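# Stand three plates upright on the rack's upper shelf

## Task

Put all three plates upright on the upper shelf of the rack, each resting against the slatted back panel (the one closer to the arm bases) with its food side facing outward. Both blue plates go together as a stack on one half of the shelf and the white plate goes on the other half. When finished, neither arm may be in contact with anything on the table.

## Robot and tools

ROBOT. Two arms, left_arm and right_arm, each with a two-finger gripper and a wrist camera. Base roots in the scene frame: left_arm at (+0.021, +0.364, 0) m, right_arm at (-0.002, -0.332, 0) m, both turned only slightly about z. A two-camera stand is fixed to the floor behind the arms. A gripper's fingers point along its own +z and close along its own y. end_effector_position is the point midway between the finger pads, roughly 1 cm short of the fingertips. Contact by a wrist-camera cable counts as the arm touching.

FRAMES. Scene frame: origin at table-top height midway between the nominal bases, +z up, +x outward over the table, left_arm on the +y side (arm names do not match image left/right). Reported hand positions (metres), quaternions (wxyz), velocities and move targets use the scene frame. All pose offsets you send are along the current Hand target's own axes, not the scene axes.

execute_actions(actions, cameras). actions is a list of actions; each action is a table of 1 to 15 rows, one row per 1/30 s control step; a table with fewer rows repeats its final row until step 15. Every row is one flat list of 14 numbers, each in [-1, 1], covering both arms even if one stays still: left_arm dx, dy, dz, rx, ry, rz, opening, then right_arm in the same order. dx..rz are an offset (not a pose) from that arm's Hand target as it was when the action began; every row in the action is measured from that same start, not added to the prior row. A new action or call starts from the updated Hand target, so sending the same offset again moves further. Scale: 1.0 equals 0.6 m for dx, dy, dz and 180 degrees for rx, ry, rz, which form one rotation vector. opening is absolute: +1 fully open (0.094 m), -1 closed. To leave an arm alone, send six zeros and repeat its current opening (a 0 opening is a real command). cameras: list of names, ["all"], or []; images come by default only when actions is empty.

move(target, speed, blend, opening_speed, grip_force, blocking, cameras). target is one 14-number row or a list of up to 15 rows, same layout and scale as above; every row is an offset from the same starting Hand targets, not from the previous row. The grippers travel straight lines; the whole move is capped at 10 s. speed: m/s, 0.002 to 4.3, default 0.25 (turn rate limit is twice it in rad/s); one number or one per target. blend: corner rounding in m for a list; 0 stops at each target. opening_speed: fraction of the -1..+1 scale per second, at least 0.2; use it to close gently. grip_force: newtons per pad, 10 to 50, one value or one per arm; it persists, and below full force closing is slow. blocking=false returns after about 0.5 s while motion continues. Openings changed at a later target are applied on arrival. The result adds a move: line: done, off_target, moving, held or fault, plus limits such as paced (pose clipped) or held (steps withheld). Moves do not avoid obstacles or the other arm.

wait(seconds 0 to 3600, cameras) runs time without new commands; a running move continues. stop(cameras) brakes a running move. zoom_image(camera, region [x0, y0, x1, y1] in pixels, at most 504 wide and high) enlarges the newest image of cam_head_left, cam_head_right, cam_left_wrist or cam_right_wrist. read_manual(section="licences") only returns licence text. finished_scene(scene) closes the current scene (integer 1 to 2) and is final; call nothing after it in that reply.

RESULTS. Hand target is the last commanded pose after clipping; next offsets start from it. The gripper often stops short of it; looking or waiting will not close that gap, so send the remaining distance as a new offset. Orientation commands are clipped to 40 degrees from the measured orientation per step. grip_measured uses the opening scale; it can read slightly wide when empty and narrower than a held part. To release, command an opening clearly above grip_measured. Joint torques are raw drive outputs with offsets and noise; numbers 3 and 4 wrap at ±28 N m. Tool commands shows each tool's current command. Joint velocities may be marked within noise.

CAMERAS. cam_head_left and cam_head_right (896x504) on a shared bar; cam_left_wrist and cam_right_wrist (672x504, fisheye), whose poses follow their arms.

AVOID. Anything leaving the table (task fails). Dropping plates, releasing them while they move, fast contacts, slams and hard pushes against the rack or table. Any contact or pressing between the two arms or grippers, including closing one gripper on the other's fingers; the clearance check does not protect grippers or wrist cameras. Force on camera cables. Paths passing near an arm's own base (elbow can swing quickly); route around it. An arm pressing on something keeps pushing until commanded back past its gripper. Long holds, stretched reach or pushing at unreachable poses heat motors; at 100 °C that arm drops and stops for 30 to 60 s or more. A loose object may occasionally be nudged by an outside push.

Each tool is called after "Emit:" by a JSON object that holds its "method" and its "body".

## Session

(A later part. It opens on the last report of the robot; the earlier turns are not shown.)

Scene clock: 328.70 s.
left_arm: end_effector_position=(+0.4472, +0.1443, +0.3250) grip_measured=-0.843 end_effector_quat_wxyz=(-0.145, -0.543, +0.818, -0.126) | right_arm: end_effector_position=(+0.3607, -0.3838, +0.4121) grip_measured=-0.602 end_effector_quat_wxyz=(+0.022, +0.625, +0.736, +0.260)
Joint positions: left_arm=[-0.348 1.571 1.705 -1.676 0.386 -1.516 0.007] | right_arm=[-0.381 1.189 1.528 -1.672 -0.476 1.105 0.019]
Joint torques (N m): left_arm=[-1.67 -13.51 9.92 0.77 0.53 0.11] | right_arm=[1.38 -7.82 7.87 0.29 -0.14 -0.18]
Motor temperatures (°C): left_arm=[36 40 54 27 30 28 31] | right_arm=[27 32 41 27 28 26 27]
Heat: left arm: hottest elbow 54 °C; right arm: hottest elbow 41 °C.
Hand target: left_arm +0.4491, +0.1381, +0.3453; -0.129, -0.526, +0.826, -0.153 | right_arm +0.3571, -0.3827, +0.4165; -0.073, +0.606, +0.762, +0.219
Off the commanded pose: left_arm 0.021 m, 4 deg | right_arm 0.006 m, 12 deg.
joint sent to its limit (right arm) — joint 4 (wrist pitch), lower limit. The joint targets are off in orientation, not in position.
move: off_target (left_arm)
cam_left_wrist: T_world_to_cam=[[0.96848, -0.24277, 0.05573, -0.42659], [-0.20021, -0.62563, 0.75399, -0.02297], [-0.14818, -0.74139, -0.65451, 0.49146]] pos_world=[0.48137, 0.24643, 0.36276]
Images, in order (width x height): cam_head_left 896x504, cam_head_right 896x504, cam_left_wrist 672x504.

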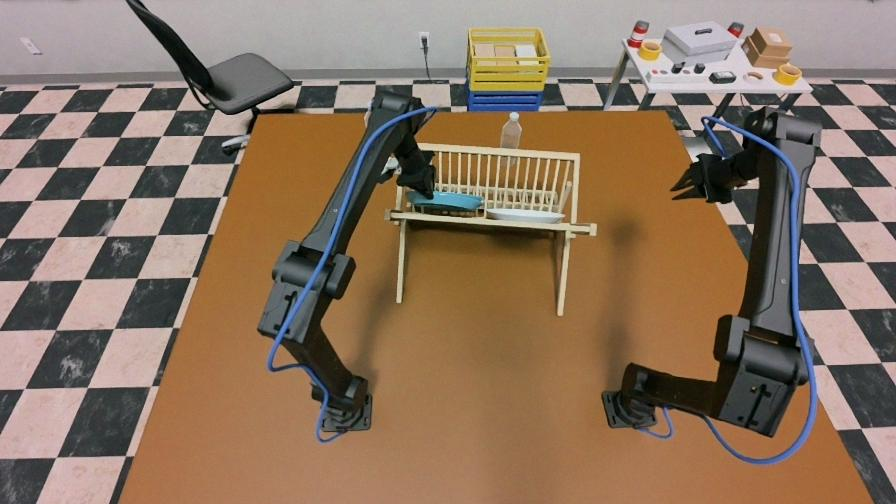

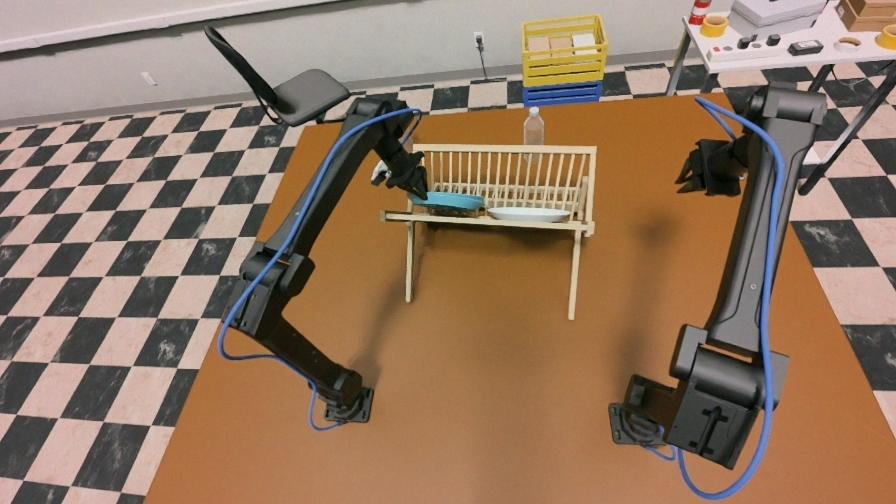

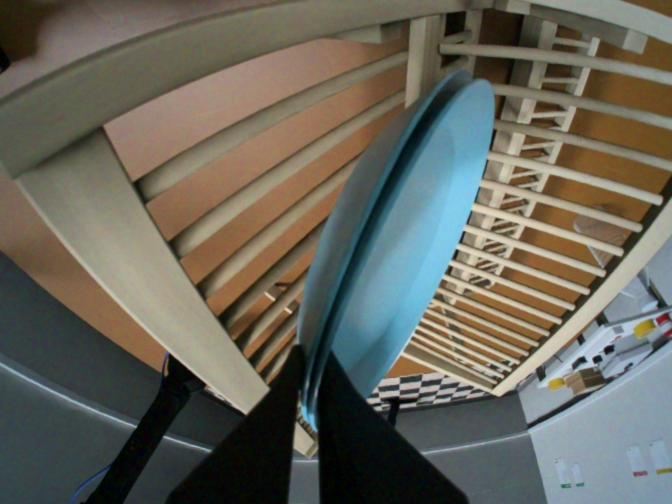

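Emit:
{"method": "move", "body": {"target": [-0.0137,0.025,0.0545,0,0,0,-1,0,0,0,0,0,0,-0.6], "speed": 0.1, "cameras": ["cam_head_left","cam_head_right"]}}

Emit:
{"method": "zoom_image", "body": {"camera": "cam_head_left", "region": [380, 130, 640, 280]}}

Emit:
{"method": "zoom_image", "body": {"camera": "cam_head_right", "region": [380, 130, 640, 280]}}

Scene clock: 339.93 s.
left_arm: end_effector_position=(+0.4365, +0.1444, +0.2996) grip_measured=-0.845 end_effector_quat_wxyz=(-0.141, -0.538, +0.820, -0.134) | right_arm: end_effector_position=(+0.3607, -0.3838, +0.4121) grip_measured=-0.602 end_effector_quat_wxyz=(+0.022, +0.625, +0.736, +0.260)
Joint positions: left_arm=[-0.355 1.527 1.586 -1.583 0.388 -1.515 0.007] | right_arm=[-0.381 1.189 1.528 -1.672 -0.476 1.105 0.019]
Joint torques (N m): left_arm=[-1.73 -13.27 8.66 1.18 0.39 0.03] | right_arm=[1.38 -7 7.9 0.16 -0.15 -0.19]
Motor temperatures (°C): left_arm=[36 40 55 27 30 28 31] | right_arm=[27 32 41 27 28 26 27]
Heat: left arm: hottest elbow 55 °C; right arm: hottest elbow 41 °C.
Hand target: left_arm +0.4370, +0.1382, +0.3105; -0.129, -0.526, +0.826, -0.153 | right_arm +0.3571, -0.3827, +0.4165; -0.073, +0.606, +0.762, +0.219
Off the commanded pose: left_arm 0.013 m, 3 deg | right_arm 0.006 m, 12 deg.
joint sent to its limit (right arm) — joint 4 (wrist pitch), lower limit. The joint targets are off in orientation, not in position.
move: off_target (left_arm)

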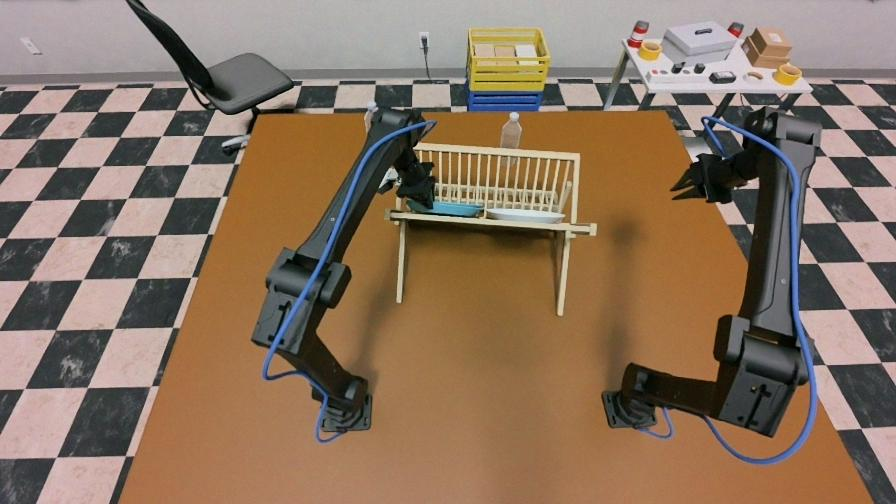

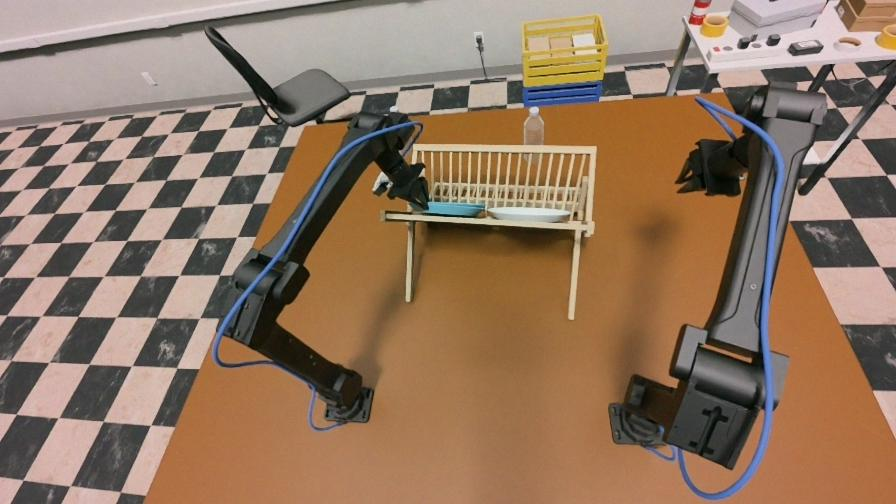

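Scaled by 1.938.

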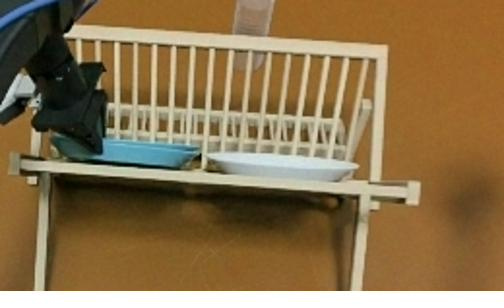

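Scaled by 1.938.

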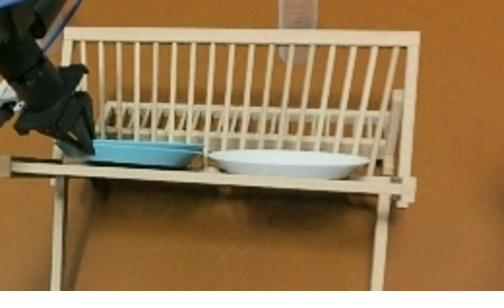

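Emit:
{"method": "move", "body": {"target": [-0.0062,0.0053,0.0185,0,0,0,-1,0,0,0,0,0,0,-0.6], "speed": 0.1, "cameras": ["cam_head_left","cam_left_wrist"]}}

Emit:
{"method": "zoom_image", "body": {"camera": "cam_head_left", "region": [380, 130, 640, 280]}}

Scene clock: 360.67 s.
left_arm: end_effector_position=(+0.4338, +0.1454, +0.2960) grip_measured=-0.845 end_effector_quat_wxyz=(-0.135, -0.536, +0.821, -0.141) | right_arm: end_effector_position=(+0.3607, -0.3838, +0.4121) grip_measured=-0.602 end_effector_quat_wxyz=(+0.022, +0.625, +0.736, +0.260)
Joint positions: left_arm=[-0.355 1.508 1.554 -1.552 0.388 -1.515 0.007] | right_arm=[-0.381 1.189 1.528 -1.672 -0.476 1.105 0.019]
Joint torques (N m): left_arm=[-2.2 -11.87 8.18 1.32 0.37 0.03] | right_arm=[1.79 -7.12 8.24 0.03 -0.15 -0.21]
Heat: left arm: hottest elbow 53 °C; right arm: hottest elbow 41 °C.
Hand target: left_arm +0.4352, +0.1382, +0.2984; -0.129, -0.526, +0.826, -0.153 | right_arm +0.3571, -0.3827, +0.4165; -0.073, +0.606, +0.762, +0.219
Off the commanded pose: left_arm 0.008 m, 2 deg | right_arm 0.006 m, 12 deg.
joint sent to its limit (right arm) — joint 4 (wrist pitch), lower limit. The joint targets are off in orientation, not in position.
move: done
cam_left_wrist: T_world_to_cam=[[0.96408, -0.2491, 0.09219, -0.41967], [-0.23066, -0.61305, 0.75562, 0.00781], [-0.13171, -0.74975, -0.64848, 0.4636]] pos_world=[0.46746, 0.24783, 0.33342]

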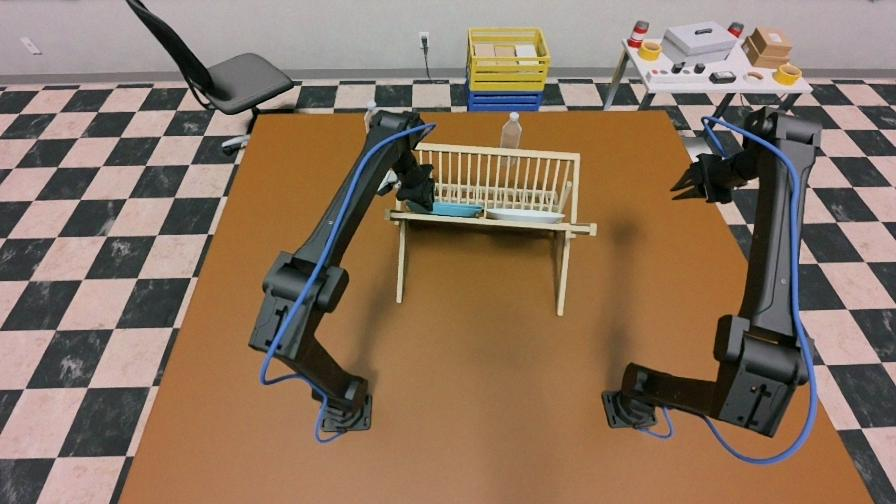

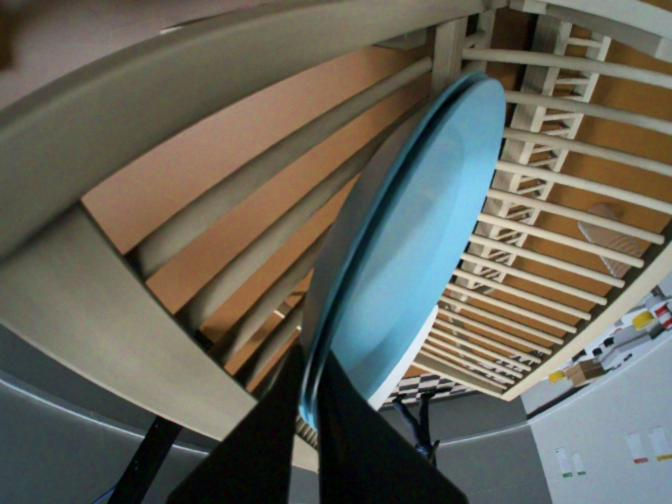

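Scaled by 1.938.

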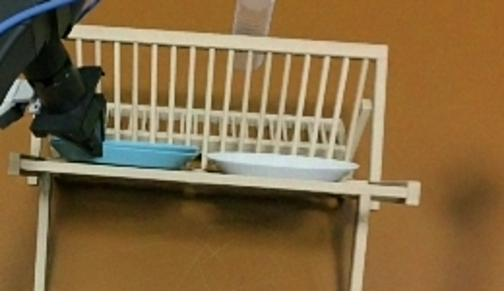

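Emit:
{"method": "move", "body": {"target": [[0.0044,-0.0014,-0.0107,0,0,0,-1,0,0,0,0,0,0,-0.6],[0.0044,-0.0014,-0.0107,0,0,0,-0.55,0,0,0,0,0,0,-0.6],[0.0044,-0.0014,-0.1773,0,0,0,-0.55,0,0,0,0,0,0,-0.6],[-0.2255,0.2043,-0.333,0,0,0,-0.55,0,0,0,0,0,0,-0.6]], "speed": [0.1,0.1,0.07,0.25], "opening_speed": 0.5, "cameras": ["cam_head_left","cam_head_right","cam_left_wrist","cam_right_wrist"]}}

Emit:
{"method": "zoom_image", "body": {"camera": "cam_head_left", "region": [380, 130, 640, 280]}}

Emit:
{"method": "zoom_image", "body": {"camera": "cam_head_right", "region": [380, 130, 640, 280]}}

Scene clock: 375.63 s.
left_arm: end_effector_position=(+0.3951, +0.3800, +0.4109) grip_measured=-0.552 end_effector_quat_wxyz=(+0.020, -0.559, +0.798, -0.223) | right_arm: end_effector_position=(+0.3607, -0.3838, +0.4121) grip_measured=-0.602 end_effector_quat_wxyz=(+0.022, +0.625, +0.736, +0.260)
Joint positions: left_arm=[0.215 1.229 1.575 -1.7 0.398 -1.041 0.021] | right_arm=[-0.381 1.189 1.528 -1.672 -0.476 1.105 0.019]
Joint torques (N m): left_arm=[-1.9 -8.59 8.46 0.27 0.13 0.05] | right_arm=[2.02 -6.71 8.16 0.16 -0.16 -0.19]
Heat: left arm: hottest elbow 53 °C; right arm: hottest elbow 41 °C.
Hand target: left_arm +0.3898, +0.3771, +0.4174; -0.129, -0.526, +0.826, -0.153 | right_arm +0.3571, -0.3827, +0.4165; -0.073, +0.606, +0.762, +0.219
Off the commanded pose: left_arm 0.009 m, 19 deg | right_arm 0.006 m, 12 deg.
joint sent to its limit (left arm) — joint 4 (wrist pitch), lower limit. The joint targets are off in orientation, not in position.
joint sent to its limit (right arm) — joint 4 (wrist pitch), lower limit. The joint targets are off in orientation, not in position.
move: off_target (left_arm); target 2's new opening was sent with left_arm's hand 0.012 m and 2 deg from that target
cam_left_wrist: T_world_to_cam=[[0.90684, -0.13584, 0.39898, -0.481], [-0.37954, -0.67481, 0.63291, 0.1886], [0.18326, -0.72538, -0.66351, 0.58138]] pos_world=[0.40123, 0.48365, 0.45828]
cam_right_wrist: T_world_to_cam=[[-0.87921, -0.25177, -0.40447, 0.37844], [-0.46118, 0.6628, 0.58993, 0.22361], [0.11956, 0.7052, -0.69885, 0.62358]] pos_world=[0.3613, -0.49268, 0.45694]

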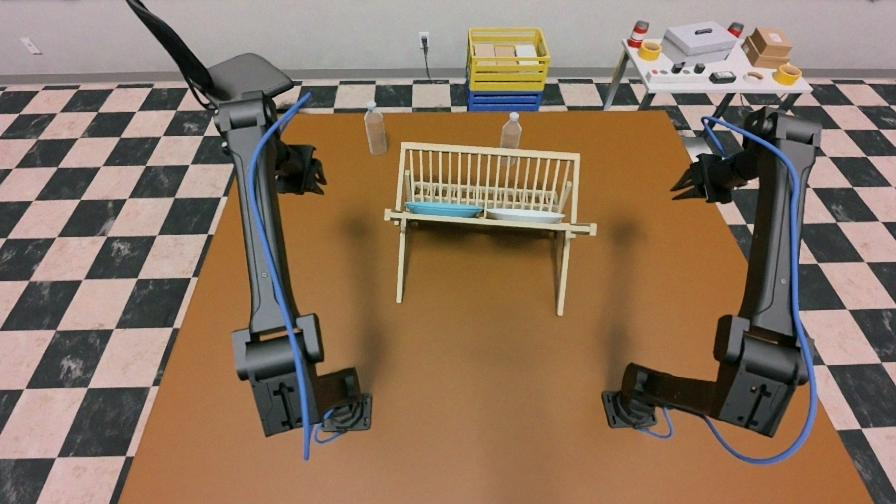

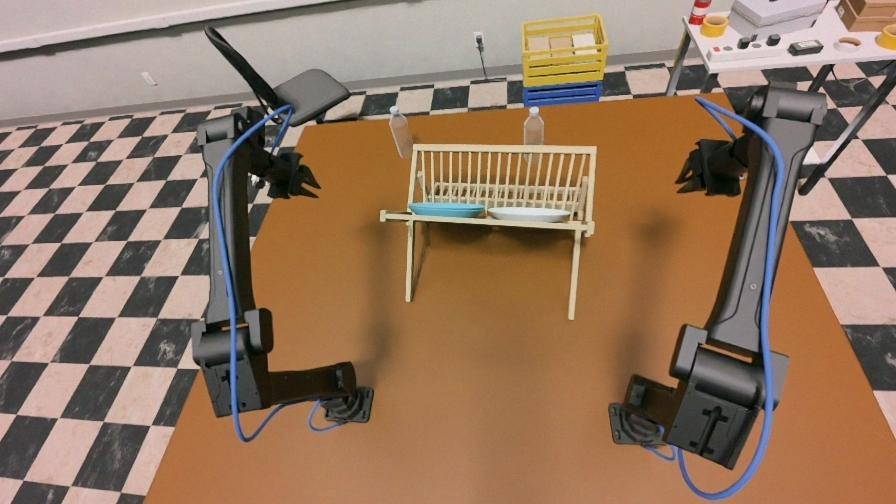

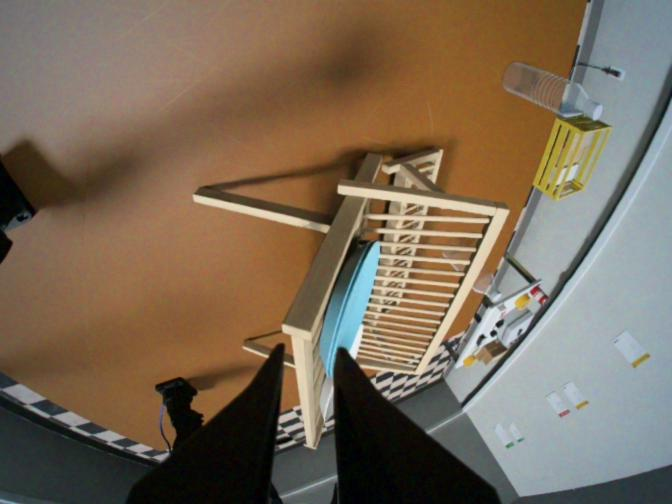

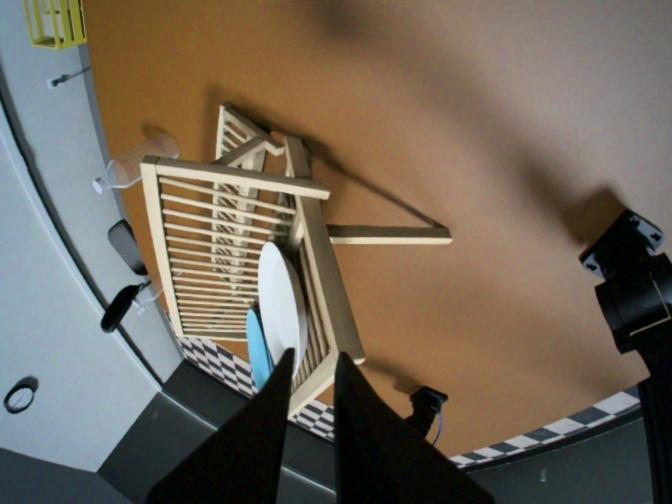

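Scaled by 1.938.

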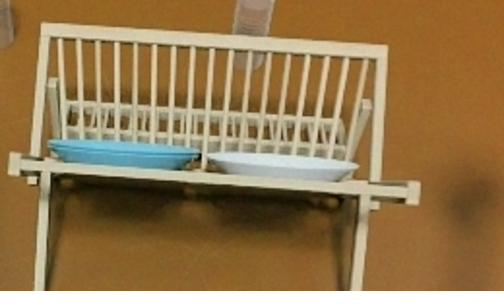

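Scaled by 1.938.

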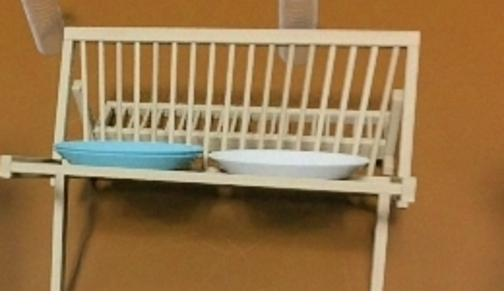

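Emit:
{"method": "zoom_image", "body": {"camera": "cam_left_wrist", "region": [180, 130, 520, 460]}}

Emit:
{"method": "zoom_image", "body": {"camera": "cam_right_wrist", "region": [130, 90, 400, 420]}}

Scaled by 1.482 from the camera's image (finer frame: 960x720).

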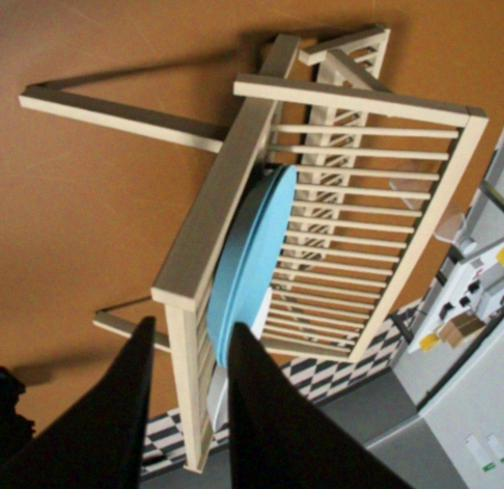

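Scaled by 1.527 from the camera's image (finer frame: 960x720).

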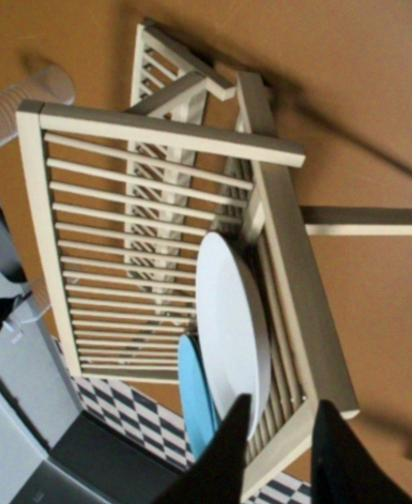

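Emit:
{"method": "finished_scene", "body": {"scene": 2}}

The scene is finished: the task was done.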